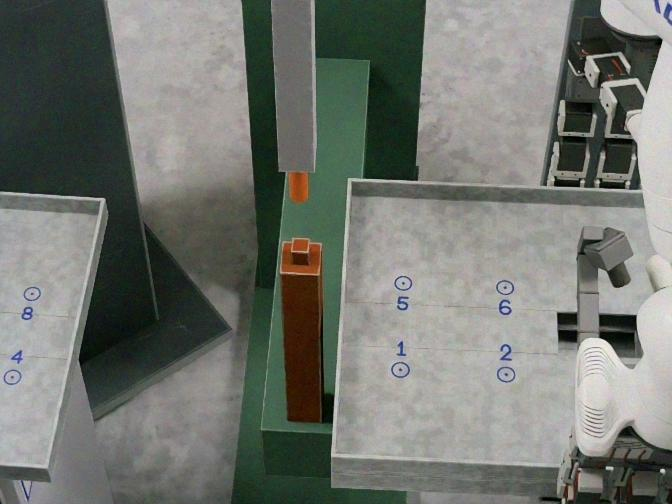

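>>> wait(
  seconds=2,
  cameras=[],
)

Scene clock: 1274.50 s.
Joint torques (N m): arm1=[-0.71 -15.36 -4.97 3.16 0.6 -0.17 0.05] | arm2=[-1.04 -17.2 1.61 1.54 -0.27 -2.27 -0.25] | arm3=[0.96 -16.52 3.57 2.18 -0.24 1.94 0.22] | arm4=[0.25 -13.71 -4.6 3.32 0.12 -0.77 0.07]
Motor temperatures (°C): arm1=[35 42 32 34 40 46 44] | arm2=[31 33 31 32 40 41 39] | arm3=[35 39 29 30 38 47 40] | arm4=[35 39 34 33 36 48 41]
Flange force (N): arm1=[0.5 -10.5 4.6] | arm2=[-3.2 -3.7 -3.1] | arm3=[4.8 -1.8 -2.2] | arm4=[0.3 -3.9 0.4]
Joint velocities: within noise
arm1.joint_positions: joint1_rad=+0.081 joint2_rad=+1.431 joint3_rad=-0.637 joint4_rad=+2.486 joint5_rad=+2.636 joint6_rad=+0.840 joint7_rad=+4.312 hand_index_mcp=+0.962 hand_index_abd=+0.003 hand_index_pip=+0.562 hand_index_dip=+0.688 hand_middle_mcp=+0.961 hand_middle_abd=+0.002 hand_middle_pip=+0.561 hand_middle_dip=+0.686 hand_ring_mcp=+0.962 hand_ring_abd=+0.025 hand_ring_pip=+0.568 hand_ring_dip=+0.690 hand_thumb_cmc=-0.795 hand_thumb_axl=+0.677 hand_thumb_mcp=+0.212 hand_thumb_ipl=+0.168 hand_current_limit=+0.700 hand_speed=-0.600
arm1.joint_status: not commanded
arm1.hand_state: goal,goal,goal,goal,goal,goal,goal,goal,goal,blocked,goal,goal,goal,goal,goal,goal
arm1.index_mcp_current_ma: -6
arm1.index_abd_current_ma: 6
arm1.index_pip_current_ma: 11
arm1.index_dip_current_ma: -2
arm1.middle_mcp_current_ma: 3
arm1.middle_abd_current_ma: -2
arm1.middle_pip_current_ma: -2
arm1.middle_dip_current_ma: -2
arm1.ring_mcp_current_ma: 2
arm1.ring_abd_current_ma: 15
arm1.ring_pip_current_ma: 15
arm1.ring_dip_current_ma: 4
arm1.thumb_cmc_current_ma: -2
arm1.thumb_axl_current_ma: -2
arm1.thumb_mcp_current_ma: -2
arm1.thumb_ipl_current_ma: -3
arm1.hand_goal_index_mcp: 0.960
arm1.hand_goal_index_abd: 0.000
arm1.hand_goal_index_pip: 0.560
arm1.hand_goal_index_dip: 0.696
arm1.hand_goal_middle_mcp: 0.960
arm1.hand_goal_middle_abd: 0.000
arm1.hand_goal_middle_pip: 0.560
arm1.hand_goal_middle_dip: 0.696
arm1.hand_goal_ring_mcp: 0.960
arm1.hand_goal_ring_abd: 0.000
arm1.hand_goal_ring_pip: 0.560
arm1.hand_goal_ring_dip: 0.696
arm1.hand_goal_thumb_cmc: -0.800
arm1.hand_goal_thumb_axl: 0.678
arm1.hand_goal_thumb_mcp: 0.226
arm1.hand_goal_thumb_ipl: 0.168
arm1.hand: x=-0.5200 y=+0.1300 z=+0.9300 quat_wxyz=(-0.106, -0.991, +0.029, -0.077)
arm1.hand_target: x=-0.5200 y=+0.1300 z=+0.9300 quat_wxyz=(-0.106, -0.991, +0.029, -0.077)
arm1.hand_status: not commanded
arm2.joint_positions: joint1_rad=+0.899 joint2_rad=+1.677 joint3_rad=+0.485 joint4_rad=+2.115 joint5_rad=+0.575 joint6_rad=-0.978 joint7_rad=-0.531 hand_index_mcp=+0.829 hand_index_abd=+0.016 hand_index_pip=+0.589 hand_index_dip=+0.710 hand_middle_mcp=+0.829 hand_middle_abd=+0.018 hand_middle_pip=+0.595 hand_middle_dip=+0.709 hand_ring_mcp=+0.834 hand_ring_abd=+0.017 hand_ring_pip=+0.591 hand_ring_dip=+0.710 hand_thumb_cmc=-0.803 hand_thumb_axl=+0.677 hand_thumb_mcp=+0.222 hand_thumb_ipl=+0.168 hand_current_limit=+0.400 hand_speed=-0.600
arm2.joint_status: not commanded
arm2.hand_state: blocked,goal,blocked,goal,blocked,goal,blocked,goal,blocked,goal,blocked,goal,goal,goal,goal,goal
arm2.index_mcp_current_ma: 212
arm2.index_abd_current_ma: 38
arm2.index_pip_current_ma: 124
arm2.index_dip_current_ma: 55
arm2.middle_mcp_current_ma: 232
arm2.middle_abd_current_ma: 41
arm2.middle_pip_current_ma: 136
arm2.middle_dip_current_ma: 49
arm2.ring_mcp_current_ma: 243
arm2.ring_abd_current_ma: 53
arm2.ring_pip_current_ma: 130
arm2.ring_dip_current_ma: 60
arm2.thumb_cmc_current_ma: -10
arm2.thumb_axl_current_ma: 7
arm2.thumb_mcp_current_ma: -12
arm2.thumb_ipl_current_ma: -4
arm2.hand_goal_index_mcp: 0.780
arm2.hand_goal_index_abd: 0.000
arm2.hand_goal_index_pip: 0.560
arm2.hand_goal_index_dip: 0.696
arm2.hand_goal_middle_mcp: 0.780
arm2.hand_goal_middle_abd: 0.000
arm2.hand_goal_middle_pip: 0.560
arm2.hand_goal_middle_dip: 0.696
arm2.hand_goal_ring_mcp: 0.780
arm2.hand_goal_ring_abd: 0.000
arm2.hand_goal_ring_pip: 0.560
arm2.hand_goal_ring_dip: 0.696
arm2.hand_goal_thumb_cmc: -0.800
arm2.hand_goal_thumb_axl: 0.678
arm2.hand_goal_thumb_mcp: 0.226
arm2.hand_goal_thumb_ipl: 0.168
arm2.hand: x=+0.2803 y=+0.0970 z=+0.8320 quat_wxyz=(+0.105, +0.995, +0.000, +0.000)
arm2.hand_target: x=+0.2803 y=+0.0970 z=+0.8320 quat_wxyz=(+0.105, +0.995, +0.000, +0.000)
arm2.hand_status: not commanded
arm3.joint_positions: joint1_rad=-1.492 joint2_rad=+1.510 joint3_rad=-0.014 joint4_rad=+2.106 joint5_rad=+2.910 joint6_rad=+0.644 joint7_rad=+2.713 hand_index_mcp=+0.858 hand_index_abd=-0.017 hand_index_pip=+0.603 hand_index_dip=+0.712 hand_middle_mcp=+0.860 hand_middle_abd=-0.017 hand_middle_pip=+0.603 hand_middle_dip=+0.715 hand_ring_mcp=+0.859 hand_ring_abd=-0.015 hand_ring_pip=+0.611 hand_ring_dip=+0.711 hand_thumb_cmc=-0.803 hand_thumb_axl=+0.677 hand_thumb_mcp=+0.212 hand_thumb_ipl=+0.168 hand_current_limit=+0.400 hand_speed=-0.600
arm3.joint_status: hand_index_mcp off_target (ended at +0.858, target +0.720); hand_middle_mcp off_target (ended at +0.860, target +0.720); hand_ring_mcp off_target (ended at +0.859, target +0.720)
arm3.hand_state: blocked,goal,blocked,goal,blocked,goal,blocked,goal,blocked,goal,blocked,goal,goal,goal,goal,goal
arm3.index_mcp_current_ma: 27
arm3.index_abd_current_ma: 5
arm3.index_pip_current_ma: 23
arm3.index_dip_current_ma: -6
arm3.middle_mcp_current_ma: 31
arm3.middle_abd_current_ma: 6
arm3.middle_pip_current_ma: 7
arm3.middle_dip_current_ma: -4
arm3.ring_mcp_current_ma: 32
arm3.ring_abd_current_ma: 2
arm3.ring_pip_current_ma: 13
arm3.ring_dip_current_ma: 3
arm3.thumb_cmc_current_ma: 0
arm3.thumb_axl_current_ma: -7
arm3.thumb_mcp_current_ma: -1
arm3.thumb_ipl_current_ma: -4
arm3.hand_goal_index_mcp: 0.720
arm3.hand_goal_index_abd: 0.000
arm3.hand_goal_index_pip: 0.560
arm3.hand_goal_index_dip: 0.696
arm3.hand_goal_middle_mcp: 0.720
arm3.hand_goal_middle_abd: 0.000
arm3.hand_goal_middle_pip: 0.560
arm3.hand_goal_middle_dip: 0.696
arm3.hand_goal_ring_mcp: 0.720
arm3.hand_goal_ring_abd: 0.000
arm3.hand_goal_ring_pip: 0.560
arm3.hand_goal_ring_dip: 0.696
arm3.hand_goal_thumb_cmc: -0.800
arm3.hand_goal_thumb_axl: 0.678
arm3.hand_goal_thumb_mcp: 0.226
arm3.hand_goal_thumb_ipl: 0.168
arm3.hand: x=+0.3257 y=-0.0980 z=+0.8320 quat_wxyz=(+0.000, +0.000, -0.995, -0.104)
arm3.hand_target: x=+0.3257 y=-0.0980 z=+0.8320 quat_wxyz=(+0.000, +0.000, -0.995, -0.104)
arm3.hand_status: not commanded
arm4.joint_positions: joint1_rad=+1.412 joint2_rad=+1.809 joint3_rad=-0.992 joint4_rad=+2.347 joint5_rad=-0.863 joint6_rad=-1.592 joint7_rad=+1.122 hand_index_mcp=+0.961 hand_index_abd=-0.014 hand_index_pip=+0.564 hand_index_dip=+0.693 hand_middle_mcp=+0.961 hand_middle_abd=-0.012 hand_middle_pip=+0.561 hand_middle_dip=+0.691 hand_ring_mcp=+0.961 hand_ring_abd=-0.006 hand_ring_pip=+0.560 hand_ring_dip=+0.692 hand_thumb_cmc=-0.805 hand_thumb_axl=+0.677 hand_thumb_mcp=+0.219 hand_thumb_ipl=+0.168 hand_current_limit=+0.700 hand_speed=-0.600
arm4.joint_status: not commanded
arm4.hand_state: goal,goal,goal,goal,goal,goal,goal,goal,goal,goal,goal,goal,goal,goal,goal,goal
arm4.index_mcp_current_ma: 1
arm4.index_abd_current_ma: -5
arm4.index_pip_current_ma: 0
arm4.index_dip_current_ma: 2
arm4.middle_mcp_current_ma: -19
arm4.middle_abd_current_ma: -24
arm4.middle_pip_current_ma: -18
arm4.middle_dip_current_ma: -19
arm4.ring_mcp_current_ma: -3
arm4.ring_abd_current_ma: 13
arm4.ring_pip_current_ma: 1
arm4.ring_dip_current_ma: -2
arm4.thumb_cmc_current_ma: -3
arm4.thumb_axl_current_ma: -6
arm4.thumb_mcp_current_ma: -3
arm4.thumb_ipl_current_ma: 8
arm4.hand_goal_index_mcp: 0.960
arm4.hand_goal_index_abd: 0.000
arm4.hand_goal_index_pip: 0.560
arm4.hand_goal_index_dip: 0.696
arm4.hand_goal_middle_mcp: 0.960
arm4.hand_goal_middle_abd: 0.000
arm4.hand_goal_middle_pip: 0.560
arm4.hand_goal_middle_dip: 0.696
arm4.hand_goal_ring_mcp: 0.960
arm4.hand_goal_ring_abd: 0.000
arm4.hand_goal_ring_pip: 0.560
arm4.hand_goal_ring_dip: 0.696
arm4.hand_goal_thumb_cmc: -0.800
arm4.hand_goal_thumb_axl: 0.678
arm4.hand_goal_thumb_mcp: 0.226
arm4.hand_goal_thumb_ipl: 0.168
arm4.hand: x=-0.4550 y=-0.1200 z=+0.9300 quat_wxyz=(+0.082, +0.012, +0.991, +0.102)
arm4.hand_target: x=-0.4550 y=-0.1200 z=+0.9300 quat_wxyz=(+0.082, +0.012, +0.991, +0.102)
arm4.hand_status: not commanded
wait: 2.00 s; at rest from the start

>>> move(
  arm2={"target": [0.2803, 0.138, 0.832, 0.1045, 0.9945, 0, 0], "speed": 0.05},
  arm3={"target": [0.3257, -0.150, 0.832, 0, 0, 0.9945, 0.1045], "speed": 0.05},
  cameras=[],
)

>>> move(
  arm2={"target": [0.2803, 0.138, 0.92, 0.1045, 0.9945, 0, 0], "speed": 0.12},
  arm3={"target": [0.3257, -0.150, 0.945, 0, 0, 0.9945, 0.1045], "speed": 0.12},
  cameras=["cam_tips", "cam_east"],
)

Scene clock: 1279.73 s.
Joint torques (N m): arm1=[-0.64 -15.36 -4.95 3.13 0.62 -0.16 0.08] | arm2=[0.07 -13.87 2.54 4.37 -0.23 -0.73 -0.3] | arm3=[0.48 -14.4 2.03 5.3 -0.08 0.72 0.23] | arm4=[0.24 -13.64 -4.64 3.39 0.13 -0.74 0.06]
Motor temperatures (°C): arm1=[35 42 32 34 40 46 44] | arm2=[31 33 31 32 40 41 39] | arm3=[35 39 29 30 38 47 40] | arm4=[35 39 34 33 36 48 41]
Flange force (N): arm1=[0.8 -10.3 4.5] | arm2=[-1.4 -0.3 -2.7] | arm3=[5.0 -0.3 0.3] | arm4=[0.3 -3.7 0.5]
move: arm2 done; arm3 done
Joint velocities: within noise
arm1, arm4: as last shown
arm1.index_mcp_current_ma: -7
arm1.index_abd_current_ma: 11
arm1.index_pip_current_ma: 14
arm1.index_dip_current_ma: 6
arm1.middle_mcp_current_ma: -2
arm1.middle_abd_current_ma: 0
arm1.middle_pip_current_ma: 3
arm1.middle_dip_current_ma: 1
arm1.ring_mcp_current_ma: 1
arm1.ring_abd_current_ma: 16
arm1.ring_pip_current_ma: 8
arm1.ring_dip_current_ma: 5
arm1.thumb_cmc_current_ma: -1
arm1.thumb_axl_current_ma: 1
arm1.thumb_mcp_current_ma: 4
arm1.thumb_ipl_current_ma: 0
arm2.joint_positions: joint1_rad=+0.924 joint2_rad=+1.749 joint3_rad=+0.488 joint4_rad=+2.194 joint5_rad=+0.521 joint6_rad=-1.113 joint7_rad=-0.445 hand_index_mcp=+0.784 hand_index_abd=+0.006 hand_index_pip=+0.564 hand_index_dip=+0.700 hand_middle_mcp=+0.784 hand_middle_abd=+0.006 hand_middle_pip=+0.564 hand_middle_dip=+0.700 hand_ring_mcp=+0.784 hand_ring_abd=+0.006 hand_ring_pip=+0.565 hand_ring_dip=+0.700 hand_thumb_cmc=-0.803 hand_thumb_axl=+0.677 hand_thumb_mcp=+0.222 hand_thumb_ipl=+0.168 hand_current_limit=+0.400 hand_speed=-0.600
arm2.joint_status: not commanded
arm2.hand_state: goal,goal,goal,goal,goal,goal,goal,goal,goal,goal,goal,goal,goal,goal,goal,goal
arm2.index_mcp_current_ma: 9
arm2.index_abd_current_ma: 11
arm2.index_pip_current_ma: 23
arm2.index_dip_current_ma: 13
arm2.middle_mcp_current_ma: 23
arm2.middle_abd_current_ma: 10
arm2.middle_pip_current_ma: 10
arm2.middle_dip_current_ma: 10
arm2.ring_mcp_current_ma: 24
arm2.ring_abd_current_ma: 15
arm2.ring_pip_current_ma: 26
arm2.ring_dip_current_ma: 18
arm2.thumb_cmc_current_ma: -5
arm2.thumb_axl_current_ma: 11
arm2.thumb_mcp_current_ma: -14
arm2.thumb_ipl_current_ma: -4
arm2.hand_goal_index_mcp: 0.780
arm2.hand_goal_index_abd: 0.000
arm2.hand_goal_index_pip: 0.560
arm2.hand_goal_index_dip: 0.696
arm2.hand_goal_middle_mcp: 0.780
arm2.hand_goal_middle_abd: 0.000
arm2.hand_goal_middle_pip: 0.560
arm2.hand_goal_middle_dip: 0.696
arm2.hand_goal_ring_mcp: 0.780
arm2.hand_goal_ring_abd: 0.000
arm2.hand_goal_ring_pip: 0.560
arm2.hand_goal_ring_dip: 0.696
arm2.hand_goal_thumb_cmc: -0.800
arm2.hand_goal_thumb_axl: 0.678
arm2.hand_goal_thumb_mcp: 0.226
arm2.hand_goal_thumb_ipl: 0.168
arm2.hand: x=+0.2803 y=+0.1380 z=+0.8320 quat_wxyz=(+0.105, +0.995, +0.000, +0.000)
arm2.hand_target: x=+0.2803 y=+0.1380 z=+0.8320 quat_wxyz=(+0.105, +0.995, +0.000, +0.000)
arm2.hand_status: done (0.000 m and 0.0 deg from the pose sent, 0.041 m and 0.0 deg at the start)
arm3.joint_positions: joint1_rad=-1.561 joint2_rad=+1.571 joint3_rad=-0.071 joint4_rad=+2.205 joint5_rad=+2.855 joint6_rad=+0.805 joint7_rad=+2.668 hand_index_mcp=+0.737 hand_index_abd=-0.015 hand_index_pip=+0.575 hand_index_dip=+0.710 hand_middle_mcp=+0.736 hand_middle_abd=-0.016 hand_middle_pip=+0.574 hand_middle_dip=+0.711 hand_ring_mcp=+0.737 hand_ring_abd=-0.014 hand_ring_pip=+0.577 hand_ring_dip=+0.710 hand_thumb_cmc=-0.803 hand_thumb_axl=+0.677 hand_thumb_mcp=+0.212 hand_thumb_ipl=+0.168 hand_current_limit=+0.400 hand_speed=-0.600
arm3.joint_status: not commanded
arm3.hand_state: goal,goal,goal,goal,goal,goal,goal,goal,goal,goal,goal,goal,goal,goal,goal,goal
arm3.index_mcp_current_ma: 0
arm3.index_abd_current_ma: 8
arm3.index_pip_current_ma: 14
arm3.index_dip_current_ma: -11
arm3.middle_mcp_current_ma: 1
arm3.middle_abd_current_ma: 1
arm3.middle_pip_current_ma: 18
arm3.middle_dip_current_ma: -4
arm3.ring_mcp_current_ma: -6
arm3.ring_abd_current_ma: 6
arm3.ring_pip_current_ma: 4
arm3.ring_dip_current_ma: 2
arm3.thumb_cmc_current_ma: -2
arm3.thumb_axl_current_ma: -1
arm3.thumb_mcp_current_ma: -7
arm3.thumb_ipl_current_ma: -10
arm3.hand_goal_index_mcp: 0.720
arm3.hand_goal_index_abd: 0.000
arm3.hand_goal_index_pip: 0.560
arm3.hand_goal_index_dip: 0.696
arm3.hand_goal_middle_mcp: 0.720
arm3.hand_goal_middle_abd: 0.000
arm3.hand_goal_middle_pip: 0.560
arm3.hand_goal_middle_dip: 0.696
arm3.hand_goal_ring_mcp: 0.720
arm3.hand_goal_ring_abd: 0.000
arm3.hand_goal_ring_pip: 0.560
arm3.hand_goal_ring_dip: 0.696
arm3.hand_goal_thumb_cmc: -0.800
arm3.hand_goal_thumb_axl: 0.678
arm3.hand_goal_thumb_mcp: 0.226
arm3.hand_goal_thumb_ipl: 0.168
arm3.on_its_own: hand_index_mcp moved -0.121 to your old target +0.720; hand_middle_mcp moved -0.124 to your old target +0.720; hand_ring_mcp moved -0.122 to your old target +0.720
arm3.hand: x=+0.3257 y=-0.1500 z=+0.8320 quat_wxyz=(+0.000, +0.000, -0.995, -0.105)
arm3.hand_target: x=+0.3257 y=-0.1500 z=+0.8320 quat_wxyz=(+0.000, +0.000, -0.995, -0.105)
arm3.hand_status: done (0.000 m and 0.0 deg from the pose sent, 0.052 m and 0.0 deg at the start)
arm4.index_mcp_current_ma: -18
arm4.index_abd_current_ma: -13
arm4.index_pip_current_ma: 12
arm4.index_dip_current_ma: 4
arm4.middle_mcp_current_ma: -7
arm4.middle_abd_current_ma: -3
arm4.middle_pip_current_ma: -14
arm4.middle_dip_current_ma: -6
arm4.ring_mcp_current_ma: -9
arm4.ring_abd_current_ma: 7
arm4.ring_pip_current_ma: -5
arm4.ring_dip_current_ma: 8
arm4.thumb_cmc_current_ma: 11
arm4.thumb_axl_current_ma: 5
arm4.thumb_mcp_current_ma: 7
arm4.thumb_ipl_current_ma: -6

Scene clock: 1281.23 s.
Joint torques (N m): arm1=[-0.67 -15.37 -4.94 3.13 0.59 -0.21 0.04] | arm2=[0.19 -14.1 2.53 3.72 -0.24 -0.72 -0.35] | arm3=[0.56 -14 2.1 4.64 -0.06 0.71 0.23] | arm4=[0.19 -13.66 -4.6 3.34 0.11 -0.71 0.05]
Motor temperatures (°C): arm1=[35 42 32 34 40 46 44] | arm2=[31 33 31 32 40 41 39] | arm3=[35 39 29 30 38 47 40] | arm4=[35 39 34 33 36 48 41]
Flange force (N): arm1=[0.9 -10.7 4.6] | arm2=[-0.7 -1.2 -3.3] | arm3=[5.1 -0.5 -0.9] | arm4=[0.2 -3.9 0.4]
move: arm2 done; arm3 done
Joint velocities: within noise
arm1, arm4: as last shown
arm1.index_mcp_current_ma: -13
arm1.index_abd_current_ma: 7
arm1.index_pip_current_ma: 3
arm1.index_dip_current_ma: -2
arm1.middle_mcp_current_ma: 4
arm1.middle_abd_current_ma: 10
arm1.middle_pip_current_ma: -2
arm1.middle_dip_current_ma: 3
arm1.ring_mcp_current_ma: 2
arm1.ring_abd_current_ma: 13
arm1.ring_pip_current_ma: 3
arm1.ring_dip_current_ma: 7
arm1.thumb_cmc_current_ma: 2
arm1.thumb_axl_current_ma: 4
arm1.thumb_mcp_current_ma: 0
arm1.thumb_ipl_current_ma: 8
arm2.joint_positions: joint1_rad=+0.935 joint2_rad=+1.550 joint3_rad=+0.582 joint4_rad=+2.381 joint5_rad=+0.659 joint6_rad=-1.129 joint7_rad=-0.429 hand_index_mcp=+0.783 hand_index_abd=+0.006 hand_index_pip=+0.564 hand_index_dip=+0.700 hand_middle_mcp=+0.783 hand_middle_abd=+0.006 hand_middle_pip=+0.564 hand_middle_dip=+0.700 hand_ring_mcp=+0.784 hand_ring_abd=+0.006 hand_ring_pip=+0.565 hand_ring_dip=+0.700 hand_thumb_cmc=-0.803 hand_thumb_axl=+0.677 hand_thumb_mcp=+0.222 hand_thumb_ipl=+0.168 hand_current_limit=+0.400 hand_speed=-0.600
arm2.joint_status: not commanded
arm2.hand_state: goal,goal,goal,goal,goal,goal,goal,goal,goal,goal,goal,goal,goal,goal,goal,goal
arm2.index_mcp_current_ma: 3
arm2.index_abd_current_ma: 8
arm2.index_pip_current_ma: 23
arm2.index_dip_current_ma: 11
arm2.middle_mcp_current_ma: 21
arm2.middle_abd_current_ma: 10
arm2.middle_pip_current_ma: 15
arm2.middle_dip_current_ma: 14
arm2.ring_mcp_current_ma: 20
arm2.ring_abd_current_ma: 19
arm2.ring_pip_current_ma: 26
arm2.ring_dip_current_ma: 17
arm2.thumb_cmc_current_ma: -9
arm2.thumb_axl_current_ma: 7
arm2.thumb_mcp_current_ma: -10
arm2.thumb_ipl_current_ma: -7
arm2.hand_goal_index_mcp: 0.780
arm2.hand_goal_index_abd: 0.000
arm2.hand_goal_index_pip: 0.560
arm2.hand_goal_index_dip: 0.696
arm2.hand_goal_middle_mcp: 0.780
arm2.hand_goal_middle_abd: 0.000
arm2.hand_goal_middle_pip: 0.560
arm2.hand_goal_middle_dip: 0.696
arm2.hand_goal_ring_mcp: 0.780
arm2.hand_goal_ring_abd: 0.000
arm2.hand_goal_ring_pip: 0.560
arm2.hand_goal_ring_dip: 0.696
arm2.hand_goal_thumb_cmc: -0.800
arm2.hand_goal_thumb_axl: 0.678
arm2.hand_goal_thumb_mcp: 0.226
arm2.hand_goal_thumb_ipl: 0.168
arm2.hand: x=+0.2803 y=+0.1380 z=+0.9200 quat_wxyz=(+0.104, +0.995, +0.000, +0.000)
arm2.hand_target: x=+0.2803 y=+0.1380 z=+0.9200 quat_wxyz=(+0.105, +0.995, +0.000, +0.000)
arm2.hand_status: done (0.000 m and 0.0 deg from the pose sent, 0.088 m and 0.0 deg at the start)
arm3.joint_positions: joint1_rad=-1.575 joint2_rad=+1.264 joint3_rad=-0.072 joint4_rad=+2.432 joint5_rad=+2.825 joint6_rad=+0.723 joint7_rad=+2.671 hand_index_mcp=+0.737 hand_index_abd=-0.014 hand_index_pip=+0.575 hand_index_dip=+0.710 hand_middle_mcp=+0.736 hand_middle_abd=-0.016 hand_middle_pip=+0.574 hand_middle_dip=+0.711 hand_ring_mcp=+0.737 hand_ring_abd=-0.014 hand_ring_pip=+0.577 hand_ring_dip=+0.710 hand_thumb_cmc=-0.803 hand_thumb_axl=+0.677 hand_thumb_mcp=+0.212 hand_thumb_ipl=+0.168 hand_current_limit=+0.400 hand_speed=-0.600
arm3.joint_status: not commanded
arm3.hand_state: goal,goal,goal,goal,goal,goal,goal,goal,goal,goal,goal,goal,goal,goal,goal,goal
arm3.index_mcp_current_ma: 12
arm3.index_abd_current_ma: 12
arm3.index_pip_current_ma: 12
arm3.index_dip_current_ma: -5
arm3.middle_mcp_current_ma: 7
arm3.middle_abd_current_ma: -2
arm3.middle_pip_current_ma: 8
arm3.middle_dip_current_ma: -8
arm3.ring_mcp_current_ma: -8
arm3.ring_abd_current_ma: 2
arm3.ring_pip_current_ma: 2
arm3.ring_dip_current_ma: -2
arm3.thumb_cmc_current_ma: -2
arm3.thumb_axl_current_ma: -4
arm3.thumb_mcp_current_ma: -3
arm3.thumb_ipl_current_ma: -3
arm3.hand_goal_index_mcp: 0.720
arm3.hand_goal_index_abd: 0.000
arm3.hand_goal_index_pip: 0.560
arm3.hand_goal_index_dip: 0.696
arm3.hand_goal_middle_mcp: 0.720
arm3.hand_goal_middle_abd: 0.000
arm3.hand_goal_middle_pip: 0.560
arm3.hand_goal_middle_dip: 0.696
arm3.hand_goal_ring_mcp: 0.720
arm3.hand_goal_ring_abd: 0.000
arm3.hand_goal_ring_pip: 0.560
arm3.hand_goal_ring_dip: 0.696
arm3.hand_goal_thumb_cmc: -0.800
arm3.hand_goal_thumb_axl: 0.678
arm3.hand_goal_thumb_mcp: 0.226
arm3.hand_goal_thumb_ipl: 0.168
arm3.hand: x=+0.3257 y=-0.1500 z=+0.9450 quat_wxyz=(+0.000, +0.000, -0.995, -0.105)
arm3.hand_target: x=+0.3257 y=-0.1500 z=+0.9450 quat_wxyz=(+0.000, +0.000, -0.995, -0.105)
arm3.hand_status: done (0.000 m and 0.0 deg from the pose sent, 0.113 m and 0.0 deg at the start)
arm4.index_mcp_current_ma: -2
arm4.index_abd_current_ma: -2
arm4.index_pip_current_ma: -5
arm4.index_dip_current_ma: -5
arm4.middle_mcp_current_ma: -10
arm4.middle_abd_current_ma: -1
arm4.middle_pip_current_ma: -2
arm4.middle_dip_current_ma: -15
arm4.ring_mcp_current_ma: 2
arm4.ring_abd_current_ma: 4
arm4.ring_pip_current_ma: 8
arm4.ring_dip_current_ma: 2
arm4.thumb_cmc_current_ma: 4
arm4.thumb_axl_current_ma: 12
arm4.thumb_mcp_current_ma: 1
arm4.thumb_ipl_current_ma: -10
pictures: cam_east, cam_tips

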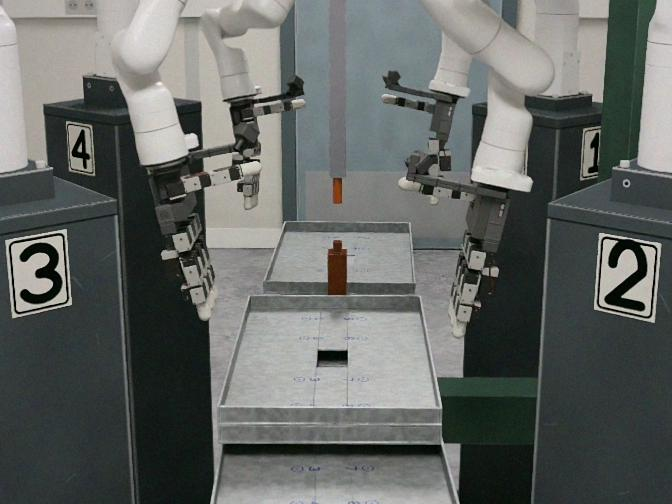

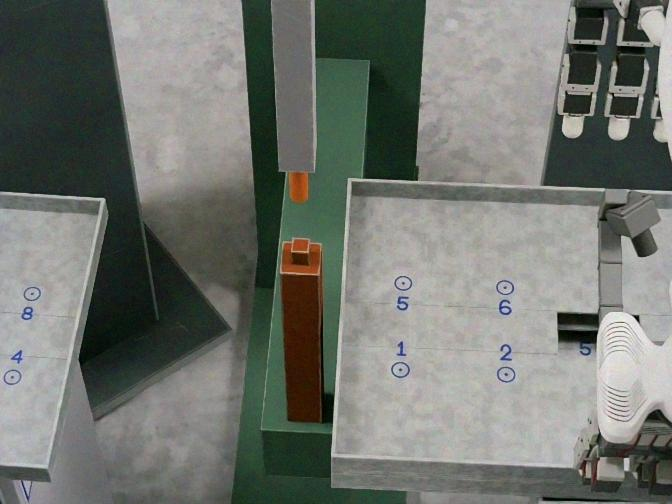

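>>> zoom_image(
  camera="cam_east",
  region=[210, 290, 450, 450],
)

Scaled by 2.100.

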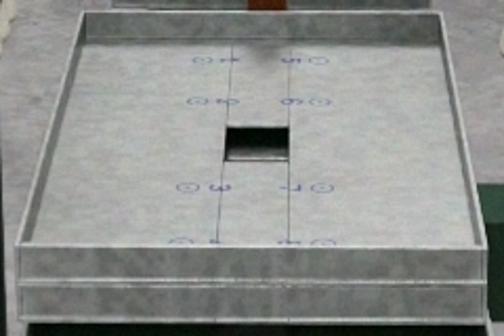

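>>> move(
  arm3={"joints": {"joint1_rad": -0.425}, "min_time_s": 2},
  cameras=["cam_tips", "cam_east", "arm2_cam_wrist"],
)

Scene clock: 1285.93 s.
Joint torques (N m): arm1=[-0.71 -15.43 -4.92 3.06 0.6 -0.19 0.03] | arm2=[0.02 -14.05 2.53 3.87 -0.28 -0.69 -0.32] | arm3=[0.32 -14.01 2.02 4.78 -0.04 0.7 0.22] | arm4=[0.22 -13.68 -4.68 3.36 0.07 -0.81 0.03]
Motor temperatures (°C): arm1=[35 42 32 34 40 46 44] | arm2=[31 33 31 32 40 41 39] | arm3=[35 39 29 30 38 47 40] | arm4=[35 39 34 33 36 48 41]
Flange force (N): arm1=[0.9 -10.9 4.6] | arm2=[-1.5 -1.0 -3.2] | arm3=[5.1 -0.3 -0.6] | arm4=[0.0 -3.8 0.9]
move: arm3 done
Joint velocities: within noise
arm1, arm2, arm4: as last shown
arm1.index_abd_current_ma: 9
arm1.index_pip_current_ma: 13
arm1.index_dip_current_ma: 2
arm1.middle_mcp_current_ma: 11
arm1.middle_abd_current_ma: 3
arm1.middle_pip_current_ma: -4
arm1.middle_dip_current_ma: -4
arm1.ring_mcp_current_ma: -1
arm1.ring_abd_current_ma: 4
arm1.ring_pip_current_ma: 8
arm1.ring_dip_current_ma: 13
arm1.thumb_cmc_current_ma: 4
arm1.thumb_axl_current_ma: 3
arm1.thumb_mcp_current_ma: 1
arm1.thumb_ipl_current_ma: -3
arm2.index_mcp_current_ma: 5
arm2.index_abd_current_ma: 11
arm2.index_pip_current_ma: 24
arm2.index_dip_current_ma: 12
arm2.middle_mcp_current_ma: 26
arm2.middle_abd_current_ma: 12
arm2.middle_pip_current_ma: 14
arm2.middle_dip_current_ma: 12
arm2.ring_mcp_current_ma: 18
arm2.ring_abd_current_ma: 18
arm2.ring_pip_current_ma: 24
arm2.ring_dip_current_ma: 21
arm2.thumb_axl_current_ma: 9
arm2.thumb_mcp_current_ma: -14
arm2.thumb_ipl_current_ma: -4
arm2.hand_target: x=+0.2803 y=+0.1380 z=+0.9200 quat_wxyz=(+0.104, +0.995, +0.000, +0.000)
arm3.joint_positions: joint1_rad=-0.425 joint2_rad=+1.264 joint3_rad=-0.072 joint4_rad=+2.432 joint5_rad=+2.825 joint6_rad=+0.723 joint7_rad=+2.671 hand_index_mcp=+0.737 hand_index_abd=-0.014 hand_index_pip=+0.575 hand_index_dip=+0.710 hand_middle_mcp=+0.736 hand_middle_abd=-0.016 hand_middle_pip=+0.574 hand_middle_dip=+0.711 hand_ring_mcp=+0.737 hand_ring_abd=-0.014 hand_ring_pip=+0.577 hand_ring_dip=+0.710 hand_thumb_cmc=-0.803 hand_thumb_axl=+0.677 hand_thumb_mcp=+0.212 hand_thumb_ipl=+0.168 hand_current_limit=+0.400 hand_speed=-0.600
arm3.joint_status: all done
arm3.hand_state: goal,goal,goal,goal,goal,goal,goal,goal,goal,goal,goal,goal,goal,goal,goal,goal
arm3.index_mcp_current_ma: -3
arm3.index_abd_current_ma: 5
arm3.index_pip_current_ma: 10
arm3.index_dip_current_ma: -3
arm3.middle_mcp_current_ma: 5
arm3.middle_abd_current_ma: 7
arm3.middle_pip_current_ma: 4
arm3.middle_dip_current_ma: -7
arm3.ring_mcp_current_ma: 2
arm3.ring_abd_current_ma: 6
arm3.ring_pip_current_ma: 9
arm3.ring_dip_current_ma: -7
arm3.thumb_cmc_current_ma: 0
arm3.thumb_axl_current_ma: -3
arm3.thumb_mcp_current_ma: -11
arm3.thumb_ipl_current_ma: -7
arm3.hand_goal_index_mcp: 0.720
arm3.hand_goal_index_abd: 0.000
arm3.hand_goal_index_pip: 0.560
arm3.hand_goal_index_dip: 0.696
arm3.hand_goal_middle_mcp: 0.720
arm3.hand_goal_middle_abd: 0.000
arm3.hand_goal_middle_pip: 0.560
arm3.hand_goal_middle_dip: 0.696
arm3.hand_goal_ring_mcp: 0.720
arm3.hand_goal_ring_abd: 0.000
arm3.hand_goal_ring_pip: 0.560
arm3.hand_goal_ring_dip: 0.696
arm3.hand_goal_thumb_cmc: -0.800
arm3.hand_goal_thumb_axl: 0.678
arm3.hand_goal_thumb_mcp: 0.226
arm3.hand_goal_thumb_ipl: 0.168
arm3.hand: x=+0.6970 y=-0.2334 z=+0.9406 quat_wxyz=(-0.052, -0.542, -0.835, -0.082)
arm3.hand_target: x=+0.6970 y=-0.2334 z=+0.9406 quat_wxyz=(-0.052, -0.542, -0.835, -0.082)
arm3.hand_status: not commanded
arm4.index_mcp_current_ma: 1
arm4.index_abd_current_ma: 7
arm4.index_pip_current_ma: 2
arm4.index_dip_current_ma: 8
arm4.middle_mcp_current_ma: -1
arm4.middle_abd_current_ma: -13
arm4.middle_pip_current_ma: -1
arm4.middle_dip_current_ma: -6
arm4.ring_mcp_current_ma: 5
arm4.ring_abd_current_ma: 19
arm4.ring_pip_current_ma: -18
arm4.ring_dip_current_ma: 4
arm4.thumb_cmc_current_ma: 11
arm4.thumb_axl_current_ma: 6
arm4.thumb_mcp_current_ma: -10
arm4.thumb_ipl_current_ma: -12
pictures: arm2_cam_wrist, cam_east, cam_tips
arm2_cam_wrist: T_world_to_cam=[[-0.76389, -0.62666, 0.15416, 0.18623], [-0.45412, 0.69171, 0.56153, -0.51763], [-0.45852, 0.35895, -0.81297, 0.95473]] pos_world=[0.34496, 0.13206, 1.03812]

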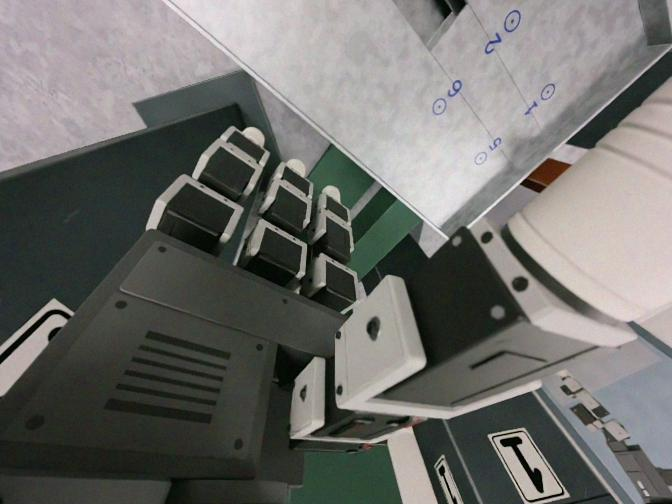

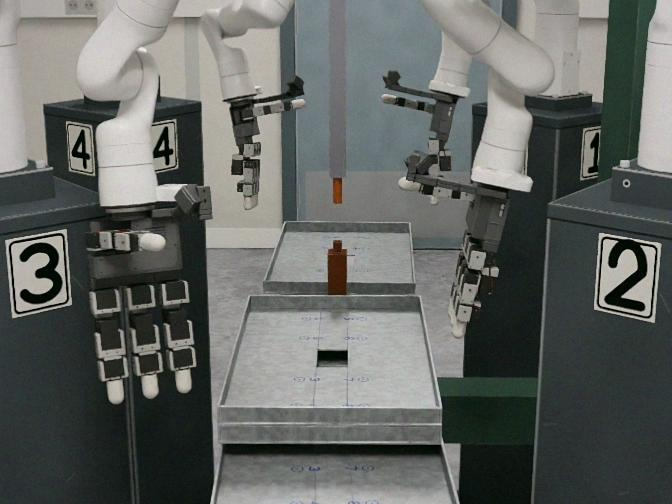

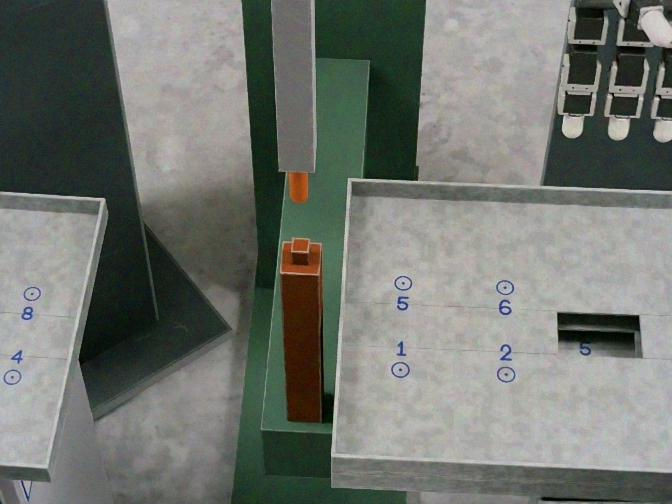

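>>> zoom_image(
  camera="cam_tips",
  region=[520, 280, 672, 394],
)

Scaled by 3.316.

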